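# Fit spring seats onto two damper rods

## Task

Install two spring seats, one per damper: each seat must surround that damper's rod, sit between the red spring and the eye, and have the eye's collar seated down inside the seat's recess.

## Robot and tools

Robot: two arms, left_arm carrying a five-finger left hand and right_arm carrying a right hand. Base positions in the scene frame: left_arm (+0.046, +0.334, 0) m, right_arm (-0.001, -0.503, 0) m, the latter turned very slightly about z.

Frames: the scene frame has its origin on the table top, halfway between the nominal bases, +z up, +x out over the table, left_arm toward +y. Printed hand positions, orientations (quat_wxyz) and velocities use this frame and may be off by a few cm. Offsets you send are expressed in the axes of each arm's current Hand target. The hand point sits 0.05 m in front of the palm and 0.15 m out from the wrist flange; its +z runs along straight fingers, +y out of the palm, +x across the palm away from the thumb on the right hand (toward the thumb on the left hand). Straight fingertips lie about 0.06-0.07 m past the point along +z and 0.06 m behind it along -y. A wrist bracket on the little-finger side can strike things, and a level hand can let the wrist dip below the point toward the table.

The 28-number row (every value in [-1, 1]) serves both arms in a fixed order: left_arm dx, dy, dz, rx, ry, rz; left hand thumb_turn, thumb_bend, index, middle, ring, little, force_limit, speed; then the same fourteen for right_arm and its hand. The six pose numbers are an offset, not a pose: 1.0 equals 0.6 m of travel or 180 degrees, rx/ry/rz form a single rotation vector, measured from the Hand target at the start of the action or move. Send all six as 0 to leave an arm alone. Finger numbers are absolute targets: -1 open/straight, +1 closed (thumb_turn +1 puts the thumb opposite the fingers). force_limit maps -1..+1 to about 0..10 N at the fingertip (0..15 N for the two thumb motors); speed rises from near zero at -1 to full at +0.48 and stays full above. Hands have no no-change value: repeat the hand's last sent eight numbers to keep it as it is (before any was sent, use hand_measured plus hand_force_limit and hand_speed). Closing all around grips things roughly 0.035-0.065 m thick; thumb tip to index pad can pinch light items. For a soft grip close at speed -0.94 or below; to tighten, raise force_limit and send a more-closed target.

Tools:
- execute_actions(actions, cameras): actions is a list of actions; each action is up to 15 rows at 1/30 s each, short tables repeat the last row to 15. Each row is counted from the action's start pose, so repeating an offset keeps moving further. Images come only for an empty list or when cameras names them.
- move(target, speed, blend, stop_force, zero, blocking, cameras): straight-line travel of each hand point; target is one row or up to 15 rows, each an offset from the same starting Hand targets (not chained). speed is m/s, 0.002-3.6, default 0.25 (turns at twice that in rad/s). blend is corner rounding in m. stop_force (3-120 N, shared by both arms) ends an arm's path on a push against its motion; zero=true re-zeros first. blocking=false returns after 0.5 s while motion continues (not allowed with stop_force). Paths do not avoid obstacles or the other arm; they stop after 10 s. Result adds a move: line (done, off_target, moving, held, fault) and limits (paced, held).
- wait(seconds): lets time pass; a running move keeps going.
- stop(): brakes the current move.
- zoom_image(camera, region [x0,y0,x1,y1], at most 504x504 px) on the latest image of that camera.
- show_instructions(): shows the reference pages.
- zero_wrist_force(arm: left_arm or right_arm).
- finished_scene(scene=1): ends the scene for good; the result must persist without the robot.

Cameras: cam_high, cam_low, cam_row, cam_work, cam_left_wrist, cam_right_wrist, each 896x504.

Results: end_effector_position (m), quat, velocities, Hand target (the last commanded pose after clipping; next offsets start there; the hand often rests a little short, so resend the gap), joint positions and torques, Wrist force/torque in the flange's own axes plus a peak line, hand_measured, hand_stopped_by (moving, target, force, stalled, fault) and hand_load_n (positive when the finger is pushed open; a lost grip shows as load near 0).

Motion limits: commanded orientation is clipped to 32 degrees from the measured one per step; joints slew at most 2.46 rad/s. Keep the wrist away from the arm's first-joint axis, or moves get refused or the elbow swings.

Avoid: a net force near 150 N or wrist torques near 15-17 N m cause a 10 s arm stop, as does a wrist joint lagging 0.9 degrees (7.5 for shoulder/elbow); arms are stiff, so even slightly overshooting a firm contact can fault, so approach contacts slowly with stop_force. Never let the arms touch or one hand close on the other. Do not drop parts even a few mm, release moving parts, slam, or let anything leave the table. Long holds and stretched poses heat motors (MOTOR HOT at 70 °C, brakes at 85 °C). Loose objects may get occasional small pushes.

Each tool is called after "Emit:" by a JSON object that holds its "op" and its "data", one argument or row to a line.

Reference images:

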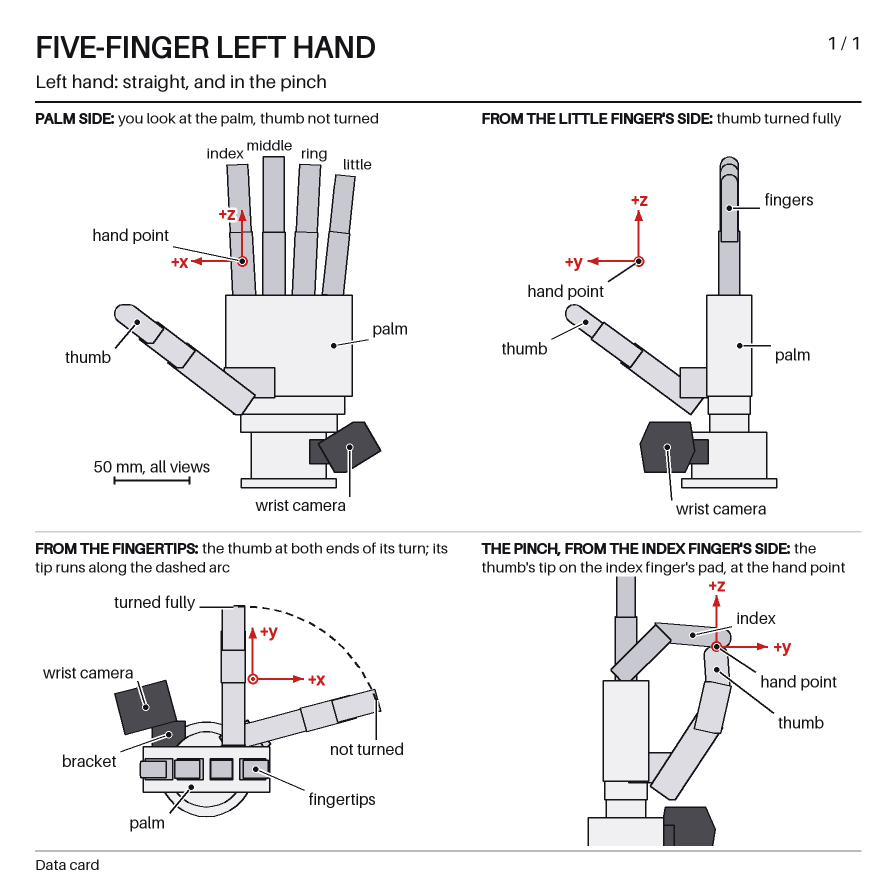

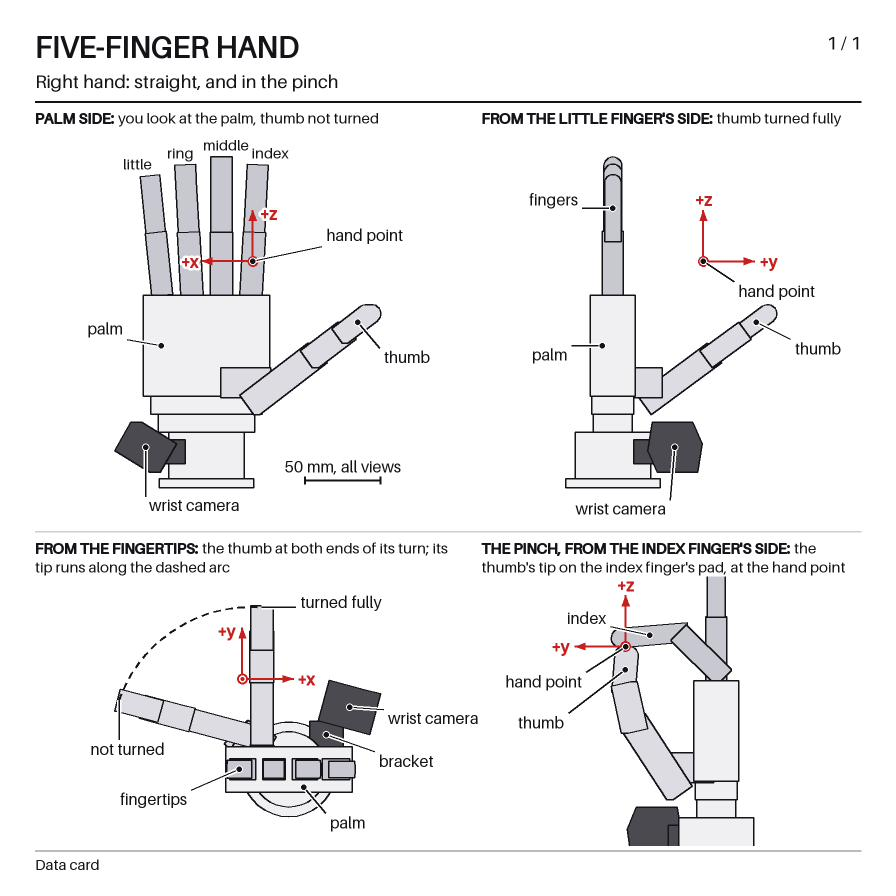

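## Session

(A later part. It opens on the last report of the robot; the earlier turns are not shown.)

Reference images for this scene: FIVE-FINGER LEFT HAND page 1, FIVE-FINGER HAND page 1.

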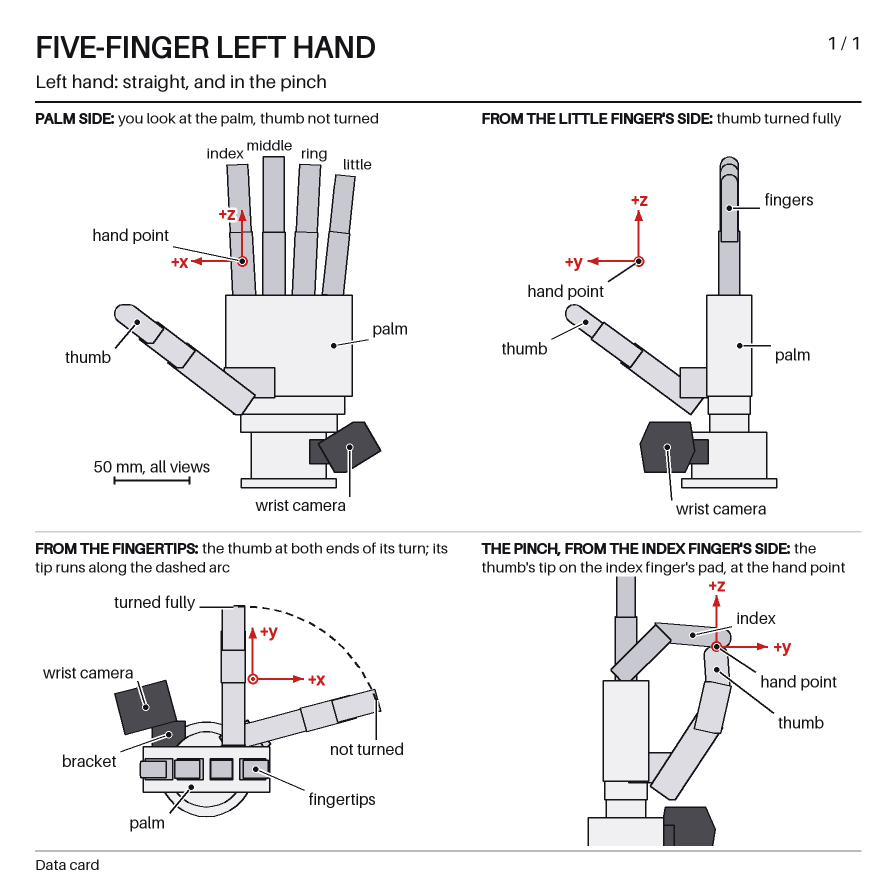

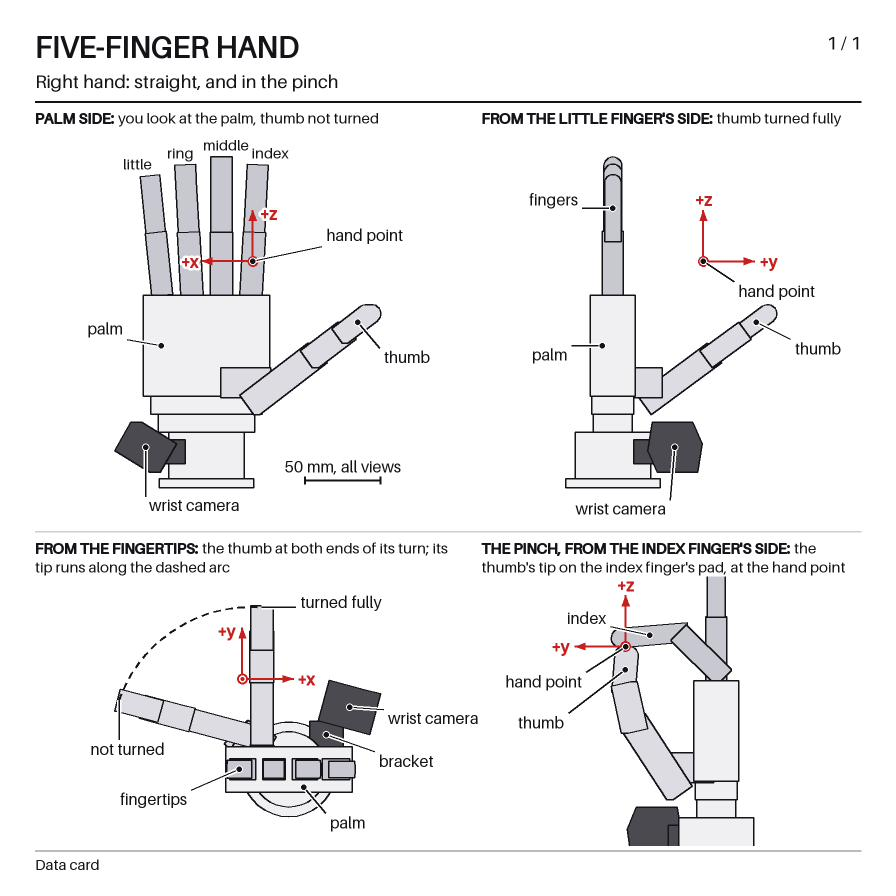

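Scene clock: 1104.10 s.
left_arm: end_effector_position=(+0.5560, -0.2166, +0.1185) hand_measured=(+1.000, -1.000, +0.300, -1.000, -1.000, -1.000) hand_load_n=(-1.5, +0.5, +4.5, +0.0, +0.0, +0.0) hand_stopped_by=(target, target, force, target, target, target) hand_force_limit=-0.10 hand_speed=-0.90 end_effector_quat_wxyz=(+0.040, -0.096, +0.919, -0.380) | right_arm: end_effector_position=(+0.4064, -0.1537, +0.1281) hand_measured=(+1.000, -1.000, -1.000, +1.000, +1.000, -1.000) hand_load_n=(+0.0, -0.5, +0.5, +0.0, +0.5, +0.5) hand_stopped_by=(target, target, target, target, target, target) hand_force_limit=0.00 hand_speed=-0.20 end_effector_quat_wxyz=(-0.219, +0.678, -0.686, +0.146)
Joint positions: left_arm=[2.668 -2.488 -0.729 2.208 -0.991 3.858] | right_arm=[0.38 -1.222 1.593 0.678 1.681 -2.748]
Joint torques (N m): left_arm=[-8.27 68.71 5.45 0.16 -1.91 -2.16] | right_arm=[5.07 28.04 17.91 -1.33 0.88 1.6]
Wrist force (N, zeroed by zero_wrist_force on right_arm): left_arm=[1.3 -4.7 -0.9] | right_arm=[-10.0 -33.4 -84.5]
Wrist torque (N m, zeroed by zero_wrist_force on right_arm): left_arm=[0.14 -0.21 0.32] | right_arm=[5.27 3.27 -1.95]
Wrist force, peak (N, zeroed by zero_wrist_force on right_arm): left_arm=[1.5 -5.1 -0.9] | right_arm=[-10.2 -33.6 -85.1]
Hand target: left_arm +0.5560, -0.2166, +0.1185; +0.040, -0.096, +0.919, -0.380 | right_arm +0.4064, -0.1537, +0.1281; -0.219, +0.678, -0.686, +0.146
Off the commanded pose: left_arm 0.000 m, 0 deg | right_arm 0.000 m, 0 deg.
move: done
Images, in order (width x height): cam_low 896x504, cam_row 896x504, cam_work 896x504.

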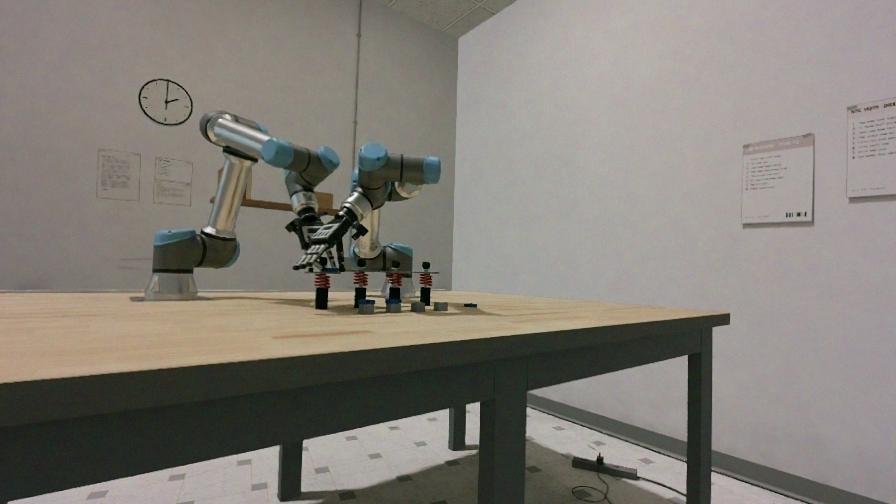

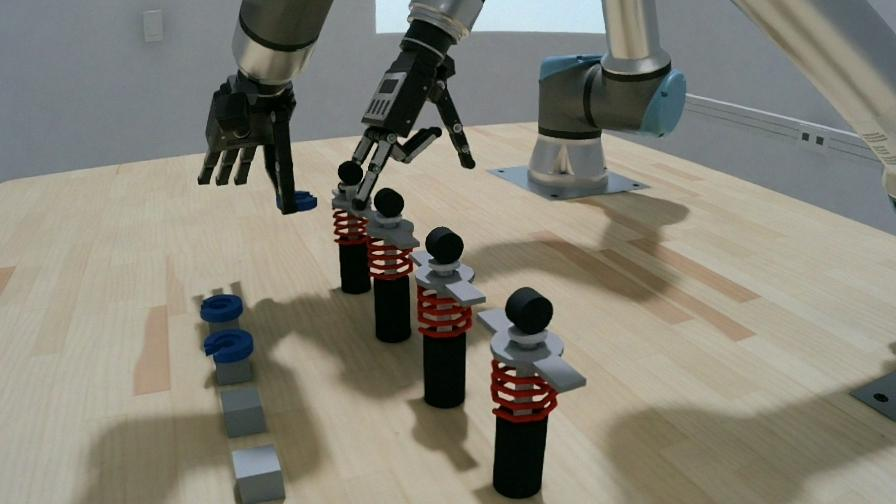

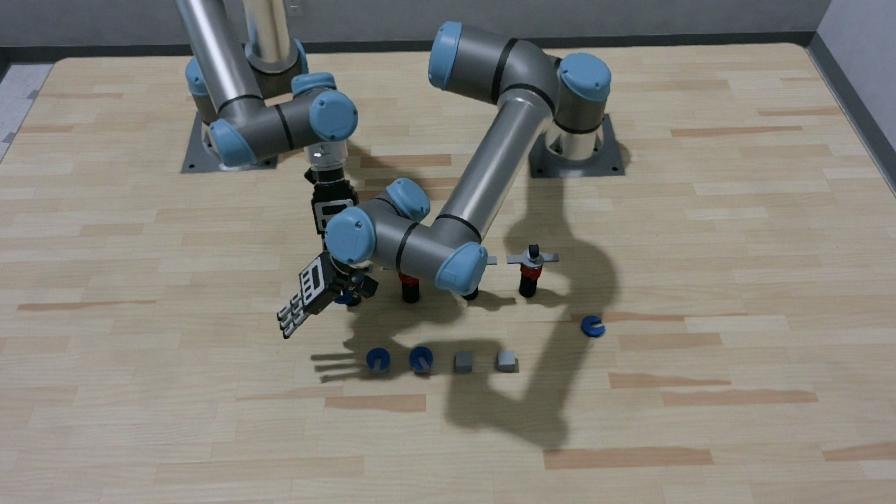

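Emit:
{"op": "move", "data": {
  "target": [0.0424,0.0067,-0.0060,0,0,0,1,-1,0.6,-1,-1,-1,-0.1,-0.9,0,0,0,0,0,0,1,-1,-1,1,1,-1,0,-0.2],
  "speed": 0.02,
  "stop_force": 4,
  "cameras": ["cam_work","cam_low","cam_row","cam_left_wrist"]
}}

Emit:
{"op": "zoom_image", "data": {
  "camera": "cam_low",
  "region": [300, 255, 350, 285]
}}

Emit:
{"op": "zoom_image", "data": {
  "camera": "cam_work",
  "region": [320, 260, 370, 310]
}}

Emit:
{"op": "zoom_image", "data": {
  "camera": "cam_row",
  "region": [290, 150, 370, 220]
}}

Scene clock: 1147.07 s.
left_arm: end_effector_position=(+0.5396, -0.2166, +0.1184) hand_measured=(+1.000, -1.000, +0.300, -1.000, -1.000, -1.000) hand_load_n=(-4.0, +1.0, +4.0, +0.0, +0.0, +0.0) hand_stopped_by=(target, target, force, target, target, target) hand_force_limit=-0.10 hand_speed=-0.90 end_effector_quat_wxyz=(+0.040, -0.096, +0.919, -0.380) | right_arm: end_effector_position=(+0.4064, -0.1537, +0.1281) hand_measured=(+1.000, -1.000, -1.000, +1.000, +1.000, -1.000) hand_load_n=(+0.0, +0.0, +0.0, +0.0, +0.0, +0.5) hand_stopped_by=(target, target, target, target, target, target) hand_force_limit=0.00 hand_speed=-0.20 end_effector_quat_wxyz=(-0.219, +0.678, -0.686, +0.146)
Joint positions: left_arm=[2.656 -2.443 -0.811 2.251 -0.997 3.846] | right_arm=[0.38 -1.222 1.593 0.678 1.681 -2.748]
Joint torques (N m): left_arm=[6.52 47.7 30.7 -3.17 3.87 1.88] | right_arm=[4.62 25.65 14.93 -1.42 0.69 1.51]
Wrist force (N, zeroed by zero_wrist_force on right_arm): left_arm=[0.4 -4.2 -1.7] | right_arm=[-9.8 -32.7 -83.1]
Wrist torque (N m, zeroed by zero_wrist_force on right_arm): left_arm=[0.19 -0.23 0.38] | right_arm=[5.21 3.21 -1.91]
Wrist force, peak (N, zeroed by zero_wrist_force on right_arm): left_arm=[-4.3 -6.3 -1.6] | right_arm=[-10.5 -33.4 -85.0]
Hand target: left_arm +0.5396, -0.2166, +0.1184; +0.040, -0.096, +0.919, -0.380 (not the last commanded pose) | right_arm +0.4064, -0.1537, +0.1281; -0.219, +0.678, -0.686, +0.146
Off the commanded pose: left_arm 0.010 m, 0 deg | right_arm 0.000 m, 0 deg.
move: contact (left_arm)
Images, in order (width x height): cam_low 896x504, cam_row 896x504, cam_work 896x504, cam_left_wrist 896x504.

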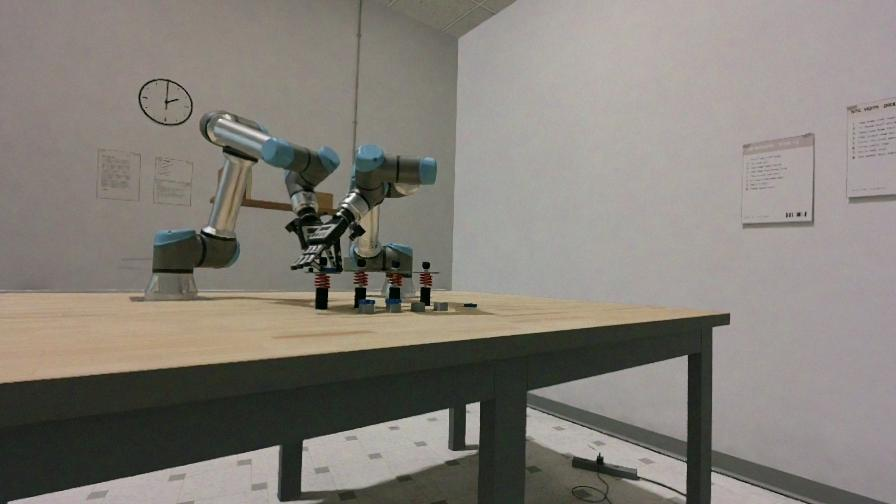

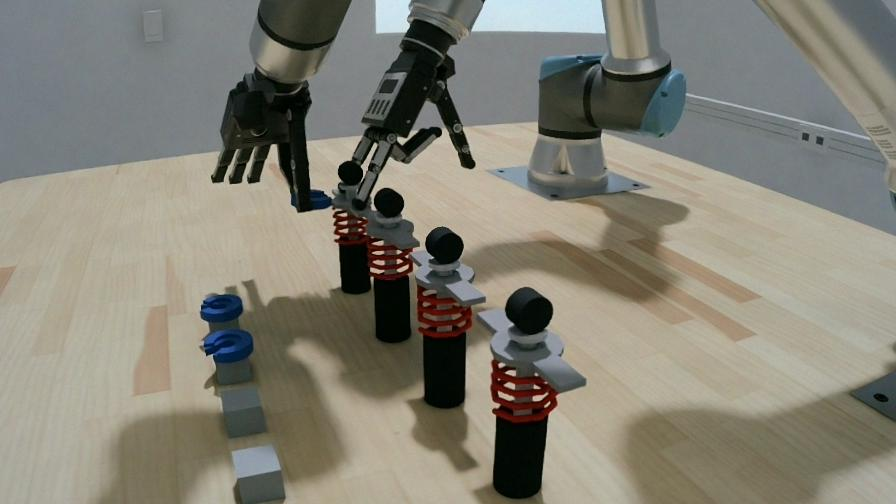

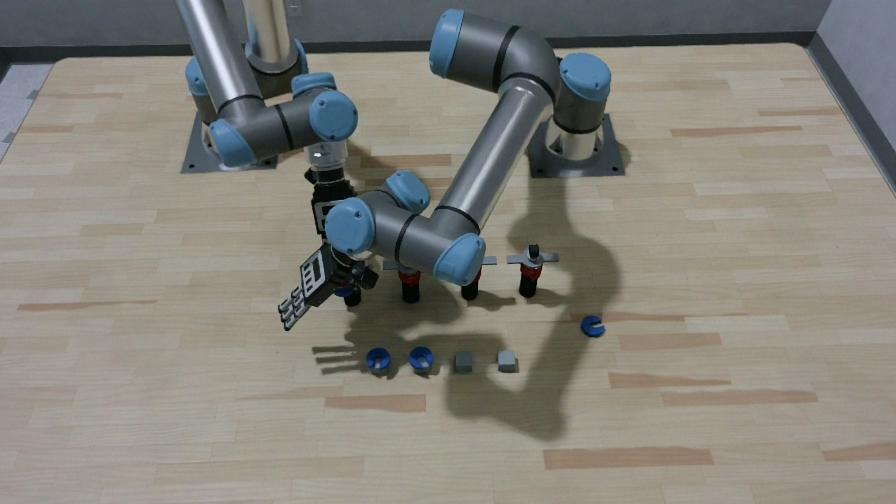

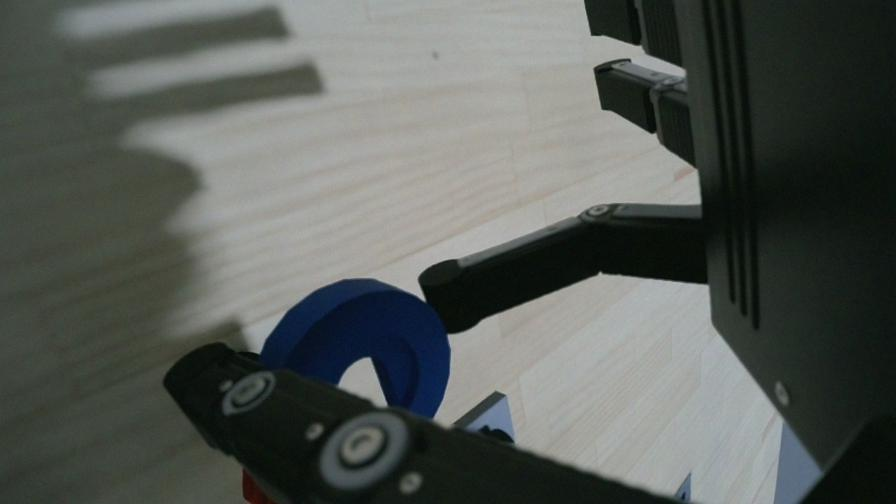

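Scaled by 10.080.

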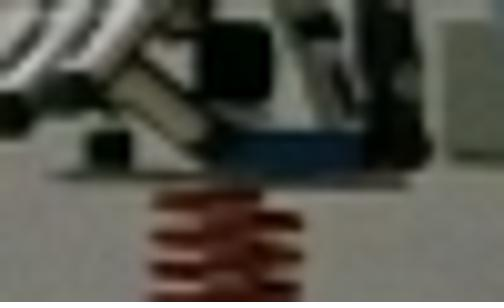

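Scaled by 10.080.

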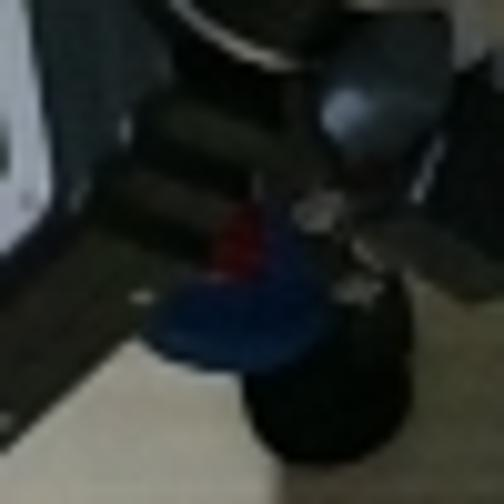

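Scaled by 6.300.

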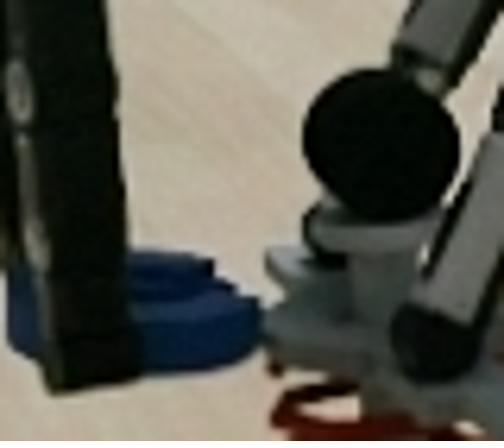

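Emit:
{"op": "move", "data": {
  "target": [-0.0065,-0.0025,-0.0006,0,0,0,1,-1,0.6,-1,-1,-1,-0.1,-0.9,0,0,0,0,0,0,1,-1,-1,1,1,-1,0,-0.2],
  "speed": 0.03,
  "cameras": []
}}

Emit:
{"op": "move", "data": {
  "target": [0.0222,0.0033,-0.0033,0,0,0,1,-1,0.6,-1,-1,-1,-0.1,-0.9,0,0,0,0,0,0,1,-1,-1,1,1,-1,0,-0.2],
  "speed": 0.015,
  "stop_force": 4,
  "cameras": ["cam_work","cam_low","cam_row","cam_left_wrist"]
}}

Emit:
{"op": "zoom_image", "data": {
  "camera": "cam_row",
  "region": [290, 150, 370, 220]
}}

Emit:
{"op": "zoom_image", "data": {
  "camera": "cam_low",
  "region": [300, 255, 350, 285]
}}

Scene clock: 1169.00 s.
left_arm: end_effector_position=(+0.5435, -0.2166, +0.1196) hand_measured=(+1.000, -1.000, +0.300, -1.000, -1.000, -1.000) hand_load_n=(-2.0, +1.0, +4.5, +0.0, +0.0, +0.0) hand_stopped_by=(target, target, force, target, target, target) hand_force_limit=-0.10 hand_speed=-0.90 end_effector_quat_wxyz=(+0.040, -0.096, +0.919, -0.380) | right_arm: end_effector_position=(+0.4064, -0.1537, +0.1281) hand_measured=(+1.000, -1.000, -1.000, +1.000, +1.000, -1.000) hand_load_n=(+0.0, +0.0, +0.0, +0.0, +0.0, +0.0) hand_stopped_by=(target, target, target, target, target, target) hand_force_limit=0.00 hand_speed=-0.20 end_effector_quat_wxyz=(-0.219, +0.678, -0.686, +0.146)
Joint positions: left_arm=[2.659 -2.453 -0.789 2.239 -0.995 3.849] | right_arm=[0.38 -1.222 1.593 0.678 1.681 -2.748]
Joint torques (N m): left_arm=[7.99 48.07 31.52 -2.86 3.57 1.8] | right_arm=[2.09 22.28 6.51 -1.31 0.07 1.43]
Wrist force (N, zeroed by zero_wrist_force on right_arm): left_arm=[1.6 -4.8 -1.1] | right_arm=[-10.0 -32.9 -83.4]
Wrist torque (N m, zeroed by zero_wrist_force on right_arm): left_arm=[0.12 -0.26 0.34] | right_arm=[5.24 3.23 -1.93]
Wrist force, peak (N, zeroed by zero_wrist_force on right_arm): left_arm=[1.6 -4.8 -1.3] | right_arm=[-10.0 -32.9 -83.4]
Hand target: left_arm +0.5436, -0.2166, +0.1197; +0.040, -0.096, +0.919, -0.380 | right_arm +0.4064, -0.1537, +0.1281; -0.219, +0.678, -0.686, +0.146
Off the commanded pose: left_arm 0.000 m, 0 deg | right_arm 0.000 m, 0 deg.
move: done

Scene clock: 1170.50 s.
left_arm: end_effector_position=(+0.5392, -0.2166, +0.1197) hand_measured=(+1.000, -1.000, +0.300, -1.000, -1.000, -1.000) hand_load_n=(-4.5, +1.0, +3.5, +0.0, +0.0, +0.0) hand_stopped_by=(target, target, force, target, target, target) hand_force_limit=-0.10 hand_speed=-0.90 end_effector_quat_wxyz=(+0.040, -0.096, +0.919, -0.380) | right_arm: end_effector_position=(+0.4064, -0.1537, +0.1281) hand_measured=(+1.000, -1.000, -1.000, +1.000, +1.000, -1.000) hand_load_n=(+0.0, +0.0, +0.5, +0.0, +0.0, +0.5) hand_stopped_by=(target, target, target, target, target, target) hand_force_limit=0.00 hand_speed=-0.20 end_effector_quat_wxyz=(-0.219, +0.678, -0.686, +0.146)
Joint positions: left_arm=[2.656 -2.442 -0.81 2.249 -0.997 3.846] | right_arm=[0.38 -1.222 1.593 0.678 1.681 -2.748]
Joint torques (N m): left_arm=[6.35 46.88 30.95 -3.16 3.52 1.82] | right_arm=[1.57 20.8 7.18 -1.08 -0.12 1.29]
Wrist force (N, zeroed by zero_wrist_force on right_arm): left_arm=[-0.3 -3.7 -1.8] | right_arm=[-9.4 -32.2 -83.2]
Wrist torque (N m, zeroed by zero_wrist_force on right_arm): left_arm=[0.25 -0.15 0.37] | right_arm=[5.26 3.17 -1.87]
Wrist force, peak (N, zeroed by zero_wrist_force on right_arm): left_arm=[-3.3 -6.3 -1.9] | right_arm=[-10.0 -31.8 -84.1]
Hand target: left_arm +0.5392, -0.2166, +0.1197; +0.040, -0.096, +0.919, -0.380 (not the last commanded pose) | right_arm +0.4064, -0.1537, +0.1281; -0.219, +0.678, -0.686, +0.146
Off the commanded pose: left_arm 0.009 m, 0 deg | right_arm 0.000 m, 0 deg.
move: contact (left_arm)
Images, in order (width x height): cam_low 896x504, cam_row 896x504, cam_work 896x504, cam_left_wrist 896x504.

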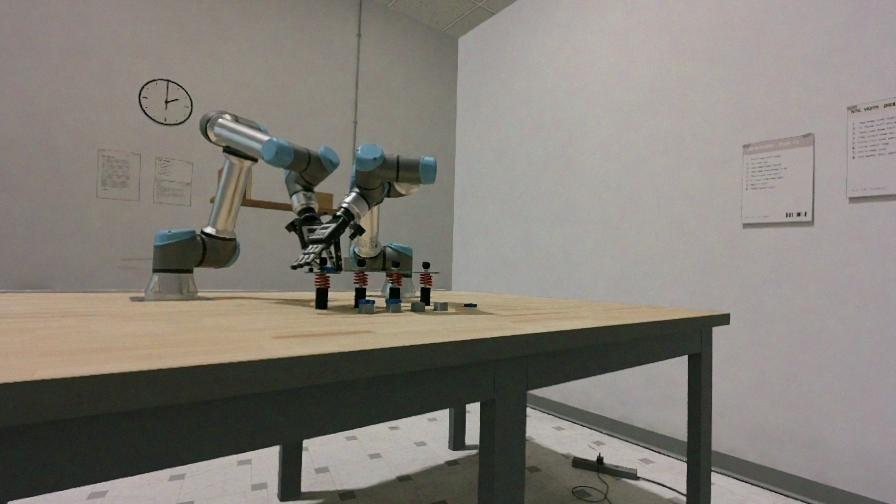

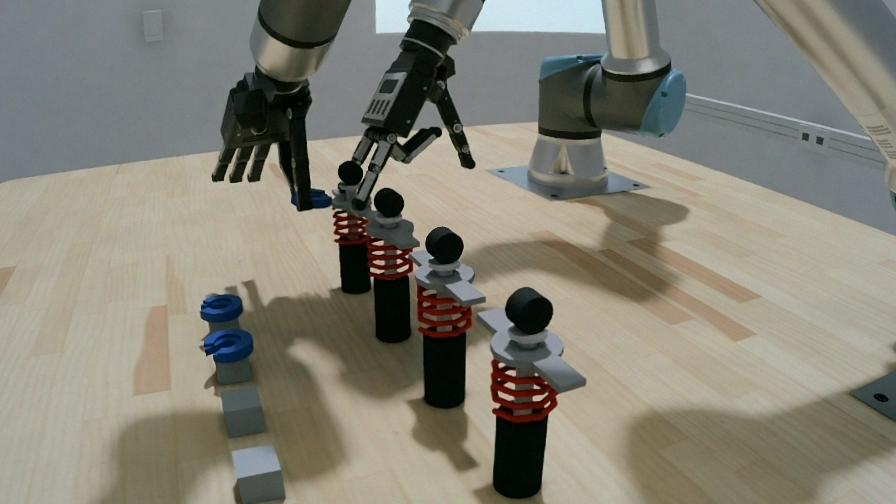

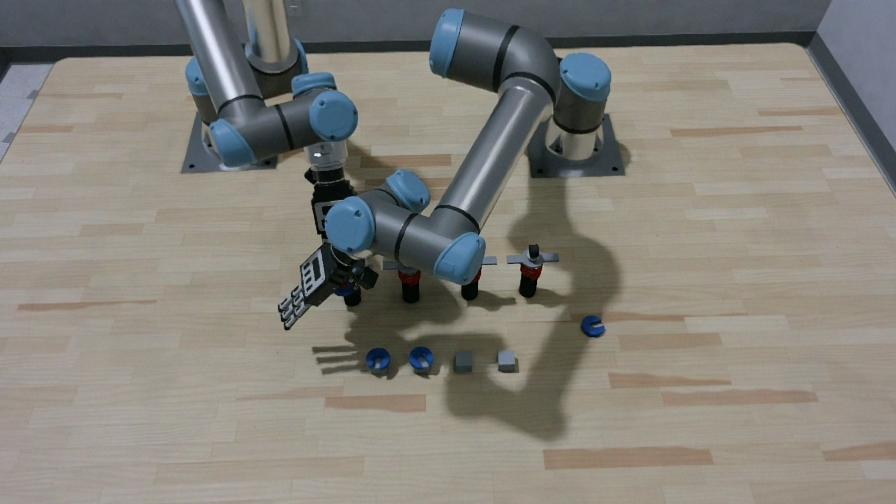

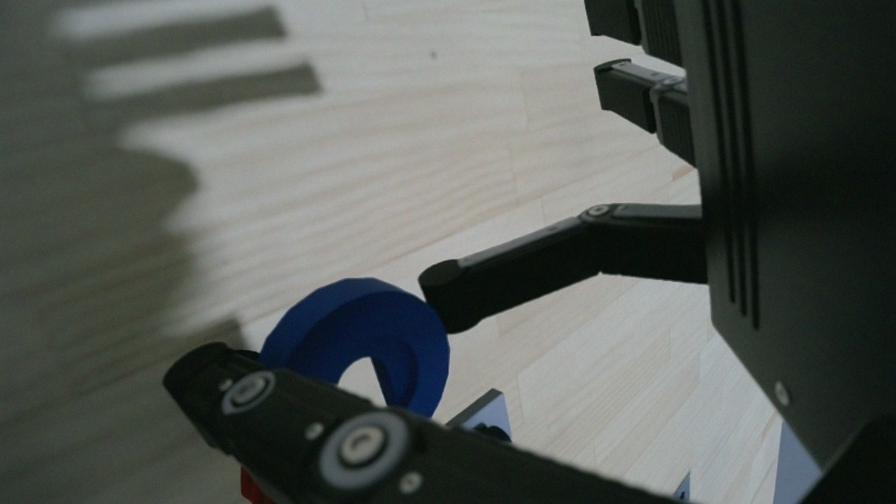

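Scaled by 6.300.

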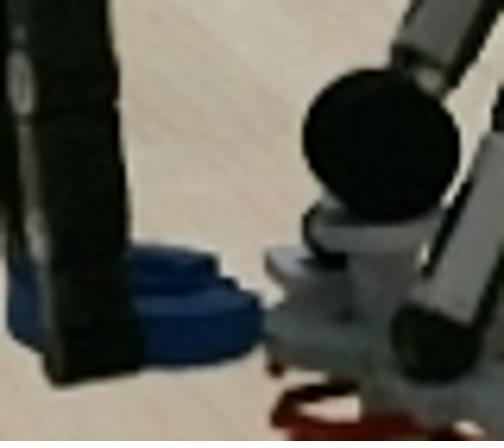

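Scaled by 10.080.

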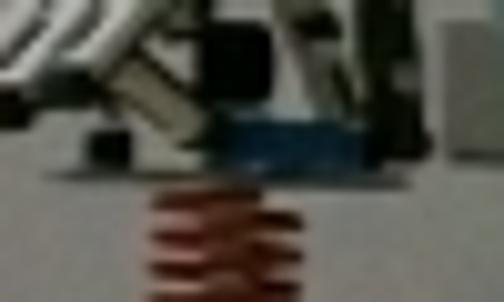

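Emit:
{"op": "zoom_image", "data": {
  "camera": "cam_left_wrist",
  "region": [240, 260, 520, 504]
}}

Scaled by 1.800.

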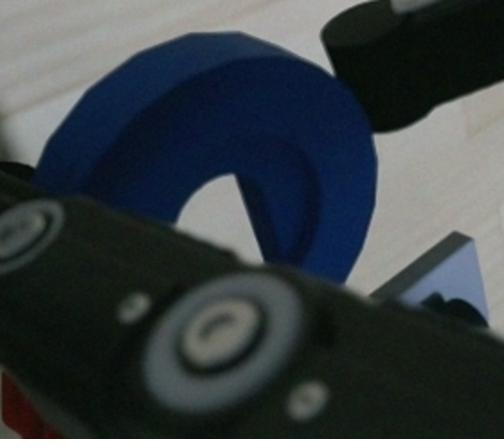

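Emit:
{"op": "move", "data": {
  "target": [-0.0094,-0.0030,-0.0001,0,0,0,1,-1,0.6,-1,-1,-1,-0.1,-0.9,0,0,0,0,0,0,1,-1,-1,1,1,-1,0,-0.2],
  "speed": 0.03,
  "cameras": ["cam_row"]
}}

Emit:
{"op": "zoom_image", "data": {
  "camera": "cam_row",
  "region": [285, 180, 345, 220]
}}

Scene clock: 1193.10 s.
left_arm: end_effector_position=(+0.5449, -0.2167, +0.1210) hand_measured=(+1.000, -1.000, +0.300, -1.000, -1.000, -1.000) hand_load_n=(-2.0, +1.0, +5.0, +0.0, +0.0, +0.0) hand_stopped_by=(target, target, force, target, target, target) hand_force_limit=-0.10 hand_speed=-0.90 end_effector_quat_wxyz=(+0.040, -0.096, +0.919, -0.380) | right_arm: end_effector_position=(+0.4064, -0.1537, +0.1281) hand_measured=(+1.000, -1.000, -1.000, +1.000, +1.000, -1.000) hand_load_n=(+0.0, +0.0, +0.5, +0.0, +0.5, +0.5) hand_stopped_by=(target, target, target, target, target, target) hand_force_limit=0.00 hand_speed=-0.20 end_effector_quat_wxyz=(-0.219, +0.678, -0.686, +0.146)
Joint positions: left_arm=[2.66 -2.456 -0.78 2.232 -0.995 3.85] | right_arm=[0.38 -1.222 1.593 0.678 1.681 -2.748]
Joint torques (N m): left_arm=[7.5 47.09 30.99 -2.93 3.58 1.96] | right_arm=[-0.54 16.37 6.28 -0.93 -0.58 1.36]
Wrist force (N, zeroed by zero_wrist_force on right_arm): left_arm=[1.6 -4.5 -1.1] | right_arm=[-9.9 -33.0 -83.3]
Wrist torque (N m, zeroed by zero_wrist_force on right_arm): left_arm=[0.16 -0.26 0.33] | right_arm=[5.22 3.21 -1.93]
Wrist force, peak (N, zeroed by zero_wrist_force on right_arm): left_arm=[1.9 -4.8 -1.4] | right_arm=[-10.0 -33.1 -83.4]
Hand target: left_arm +0.5449, -0.2167, +0.1210; +0.040, -0.096, +0.919, -0.380 | right_arm +0.4064, -0.1537, +0.1281; -0.219, +0.678, -0.686, +0.146
Off the commanded pose: left_arm 0.000 m, 0 deg | right_arm 0.000 m, 0 deg.
move: done

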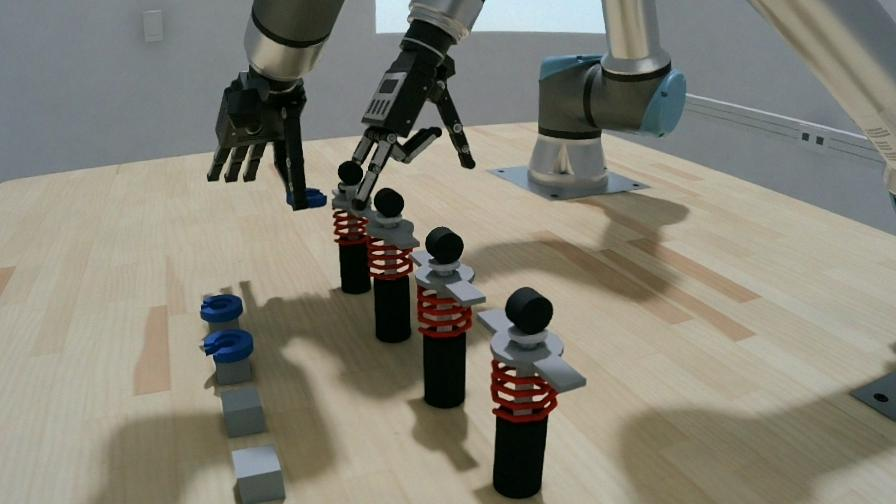

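Scaled by 8.400.

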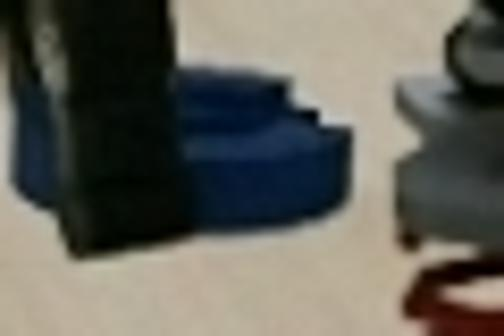

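Emit:
{"op": "zoom_image", "data": {
  "camera": "cam_row",
  "region": [470, 270, 600, 430]
}}

Emit:
{"op": "zoom_image", "data": {
  "camera": "cam_row",
  "region": [320, 155, 380, 215]
}}

Scaled by 3.150.

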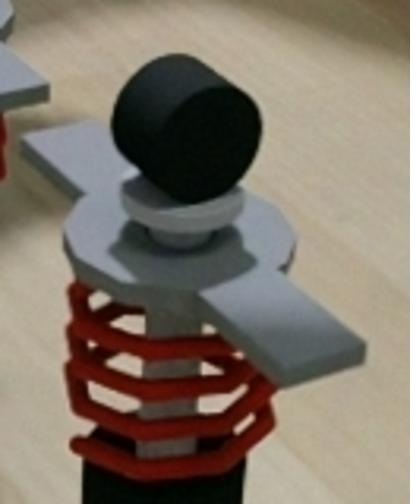

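Scaled by 8.400.

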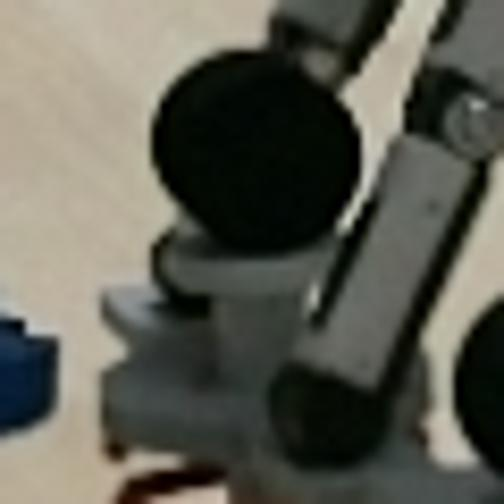

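Emit:
{"op": "zoom_image", "data": {
  "camera": "cam_row",
  "region": [312, 188, 342, 214]
}}

Scaled by 16.800.

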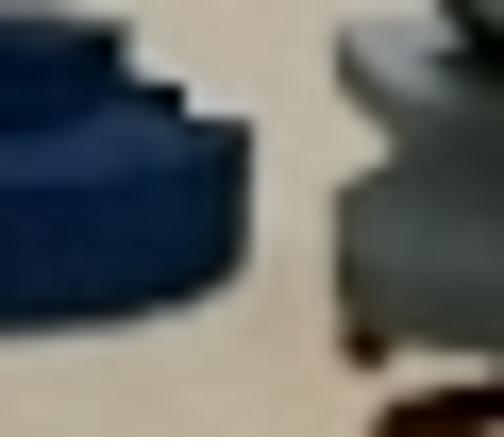

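Emit:
{"op": "move", "data": {
  "target": [0.0242,0.0036,-0.0038,0,0,0,1,-1,0.6,-1,-1,-1,-0.1,-0.9,0,0,0,0,0,0,1,-1,-1,1,1,-1,0,-0.2],
  "speed": 0.015,
  "stop_force": 4,
  "cameras": ["cam_work","cam_low","cam_row","cam_left_wrist"]
}}

Emit:
{"op": "zoom_image", "data": {
  "camera": "cam_row",
  "region": [290, 170, 360, 220]
}}

Emit:
{"op": "zoom_image", "data": {
  "camera": "cam_low",
  "region": [300, 255, 350, 285]
}}

Scene clock: 1212.07 s.
left_arm: end_effector_position=(+0.5301, -0.2166, +0.1211) hand_measured=(+1.000, -1.000, +0.300, -1.000, -1.000, -1.000) hand_load_n=(-2.0, +0.5, +5.0, +0.0, +0.0, +0.0) hand_stopped_by=(target, target, force, target, target, target) hand_force_limit=-0.10 hand_speed=-0.90 end_effector_quat_wxyz=(+0.040, -0.096, +0.919, -0.380) | right_arm: end_effector_position=(+0.4064, -0.1537, +0.1281) hand_measured=(+1.000, -1.000, -1.000, +1.000, +1.000, -1.000) hand_load_n=(+0.0, +0.0, +0.0, +0.0, +0.0, +0.5) hand_stopped_by=(target, target, target, target, target, target) hand_force_limit=0.00 hand_speed=-0.20 end_effector_quat_wxyz=(-0.219, +0.678, -0.686, +0.146)
Joint positions: left_arm=[2.649 -2.418 -0.849 2.268 -1.001 3.839] | right_arm=[0.38 -1.222 1.593 0.678 1.681 -2.748]
Joint torques (N m): left_arm=[-8.41 67.01 6.03 0.24 -1.98 -2.17] | right_arm=[-3.52 10.88 6.8 -0.28 -1.35 1.67]
Wrist force (N, zeroed by zero_wrist_force on right_arm): left_arm=[1.7 -4.6 -1.0] | right_arm=[-10.1 -33.1 -83.1]
Wrist torque (N m, zeroed by zero_wrist_force on right_arm): left_arm=[0.14 -0.27 0.32] | right_arm=[5.19 3.23 -1.94]
Wrist force, peak (N, zeroed by zero_wrist_force on right_arm): left_arm=[1.4 -5.0 -1.3] | right_arm=[-10.0 -33.1 -83.4]
Hand target: left_arm +0.5301, -0.2166, +0.1211; +0.040, -0.096, +0.919, -0.380 | right_arm +0.4064, -0.1537, +0.1281; -0.219, +0.678, -0.686, +0.146
Off the commanded pose: left_arm 0.000 m, 0 deg | right_arm 0.000 m, 0 deg.
move: done
Images, in order (width x height): cam_low 896x504, cam_row 896x504, cam_work 896x504, cam_left_wrist 896x504.

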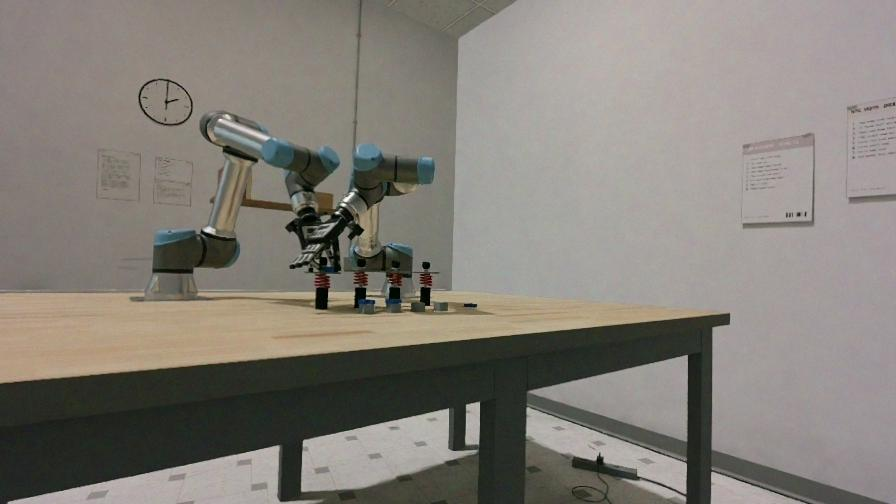

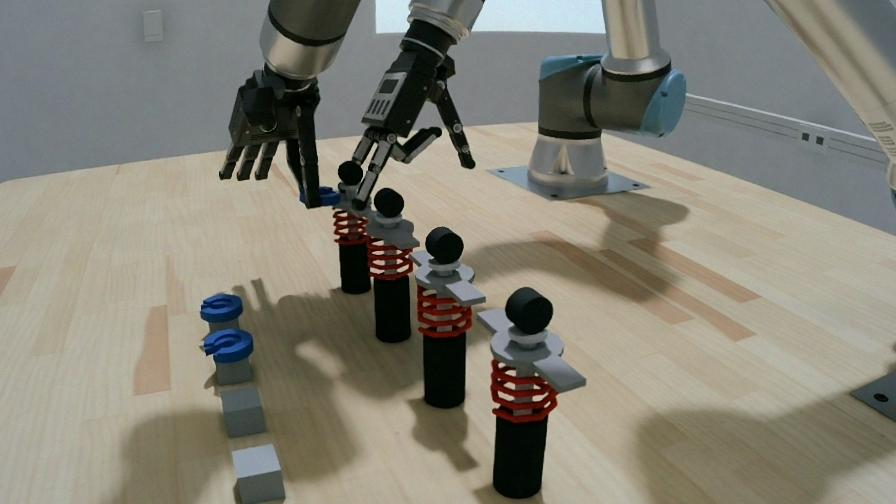

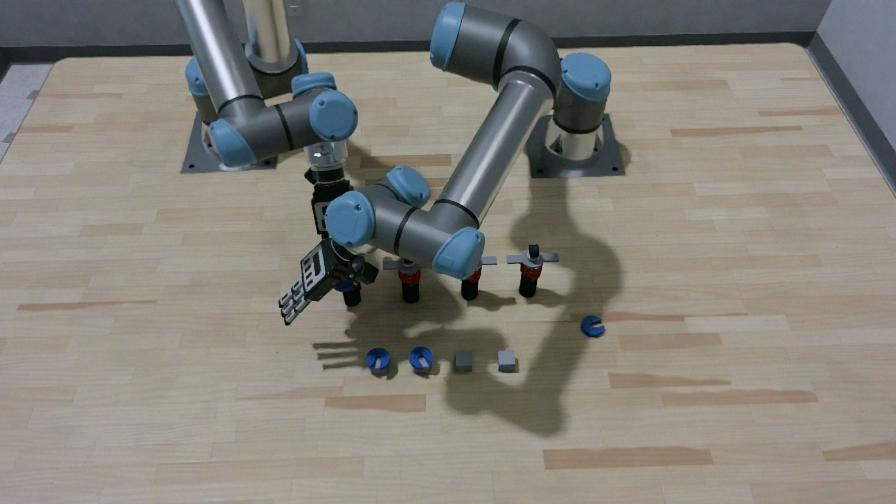

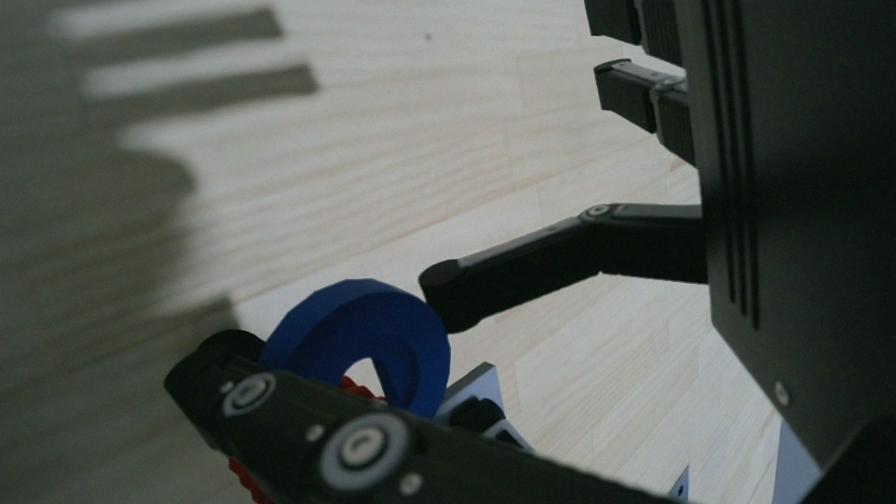

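Scaled by 7.200.

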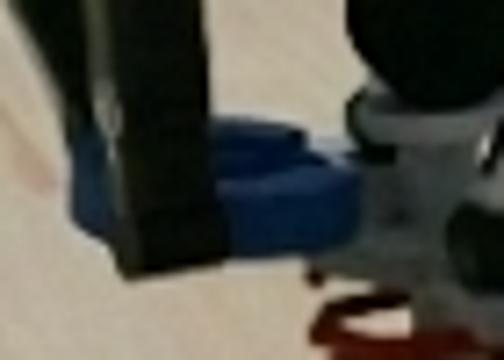

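Scaled by 10.080.

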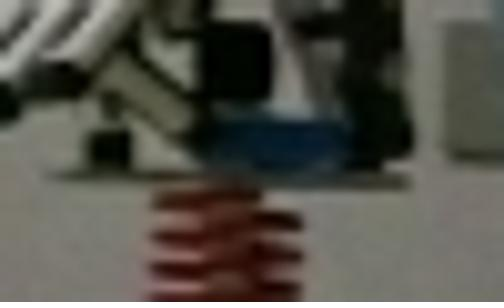

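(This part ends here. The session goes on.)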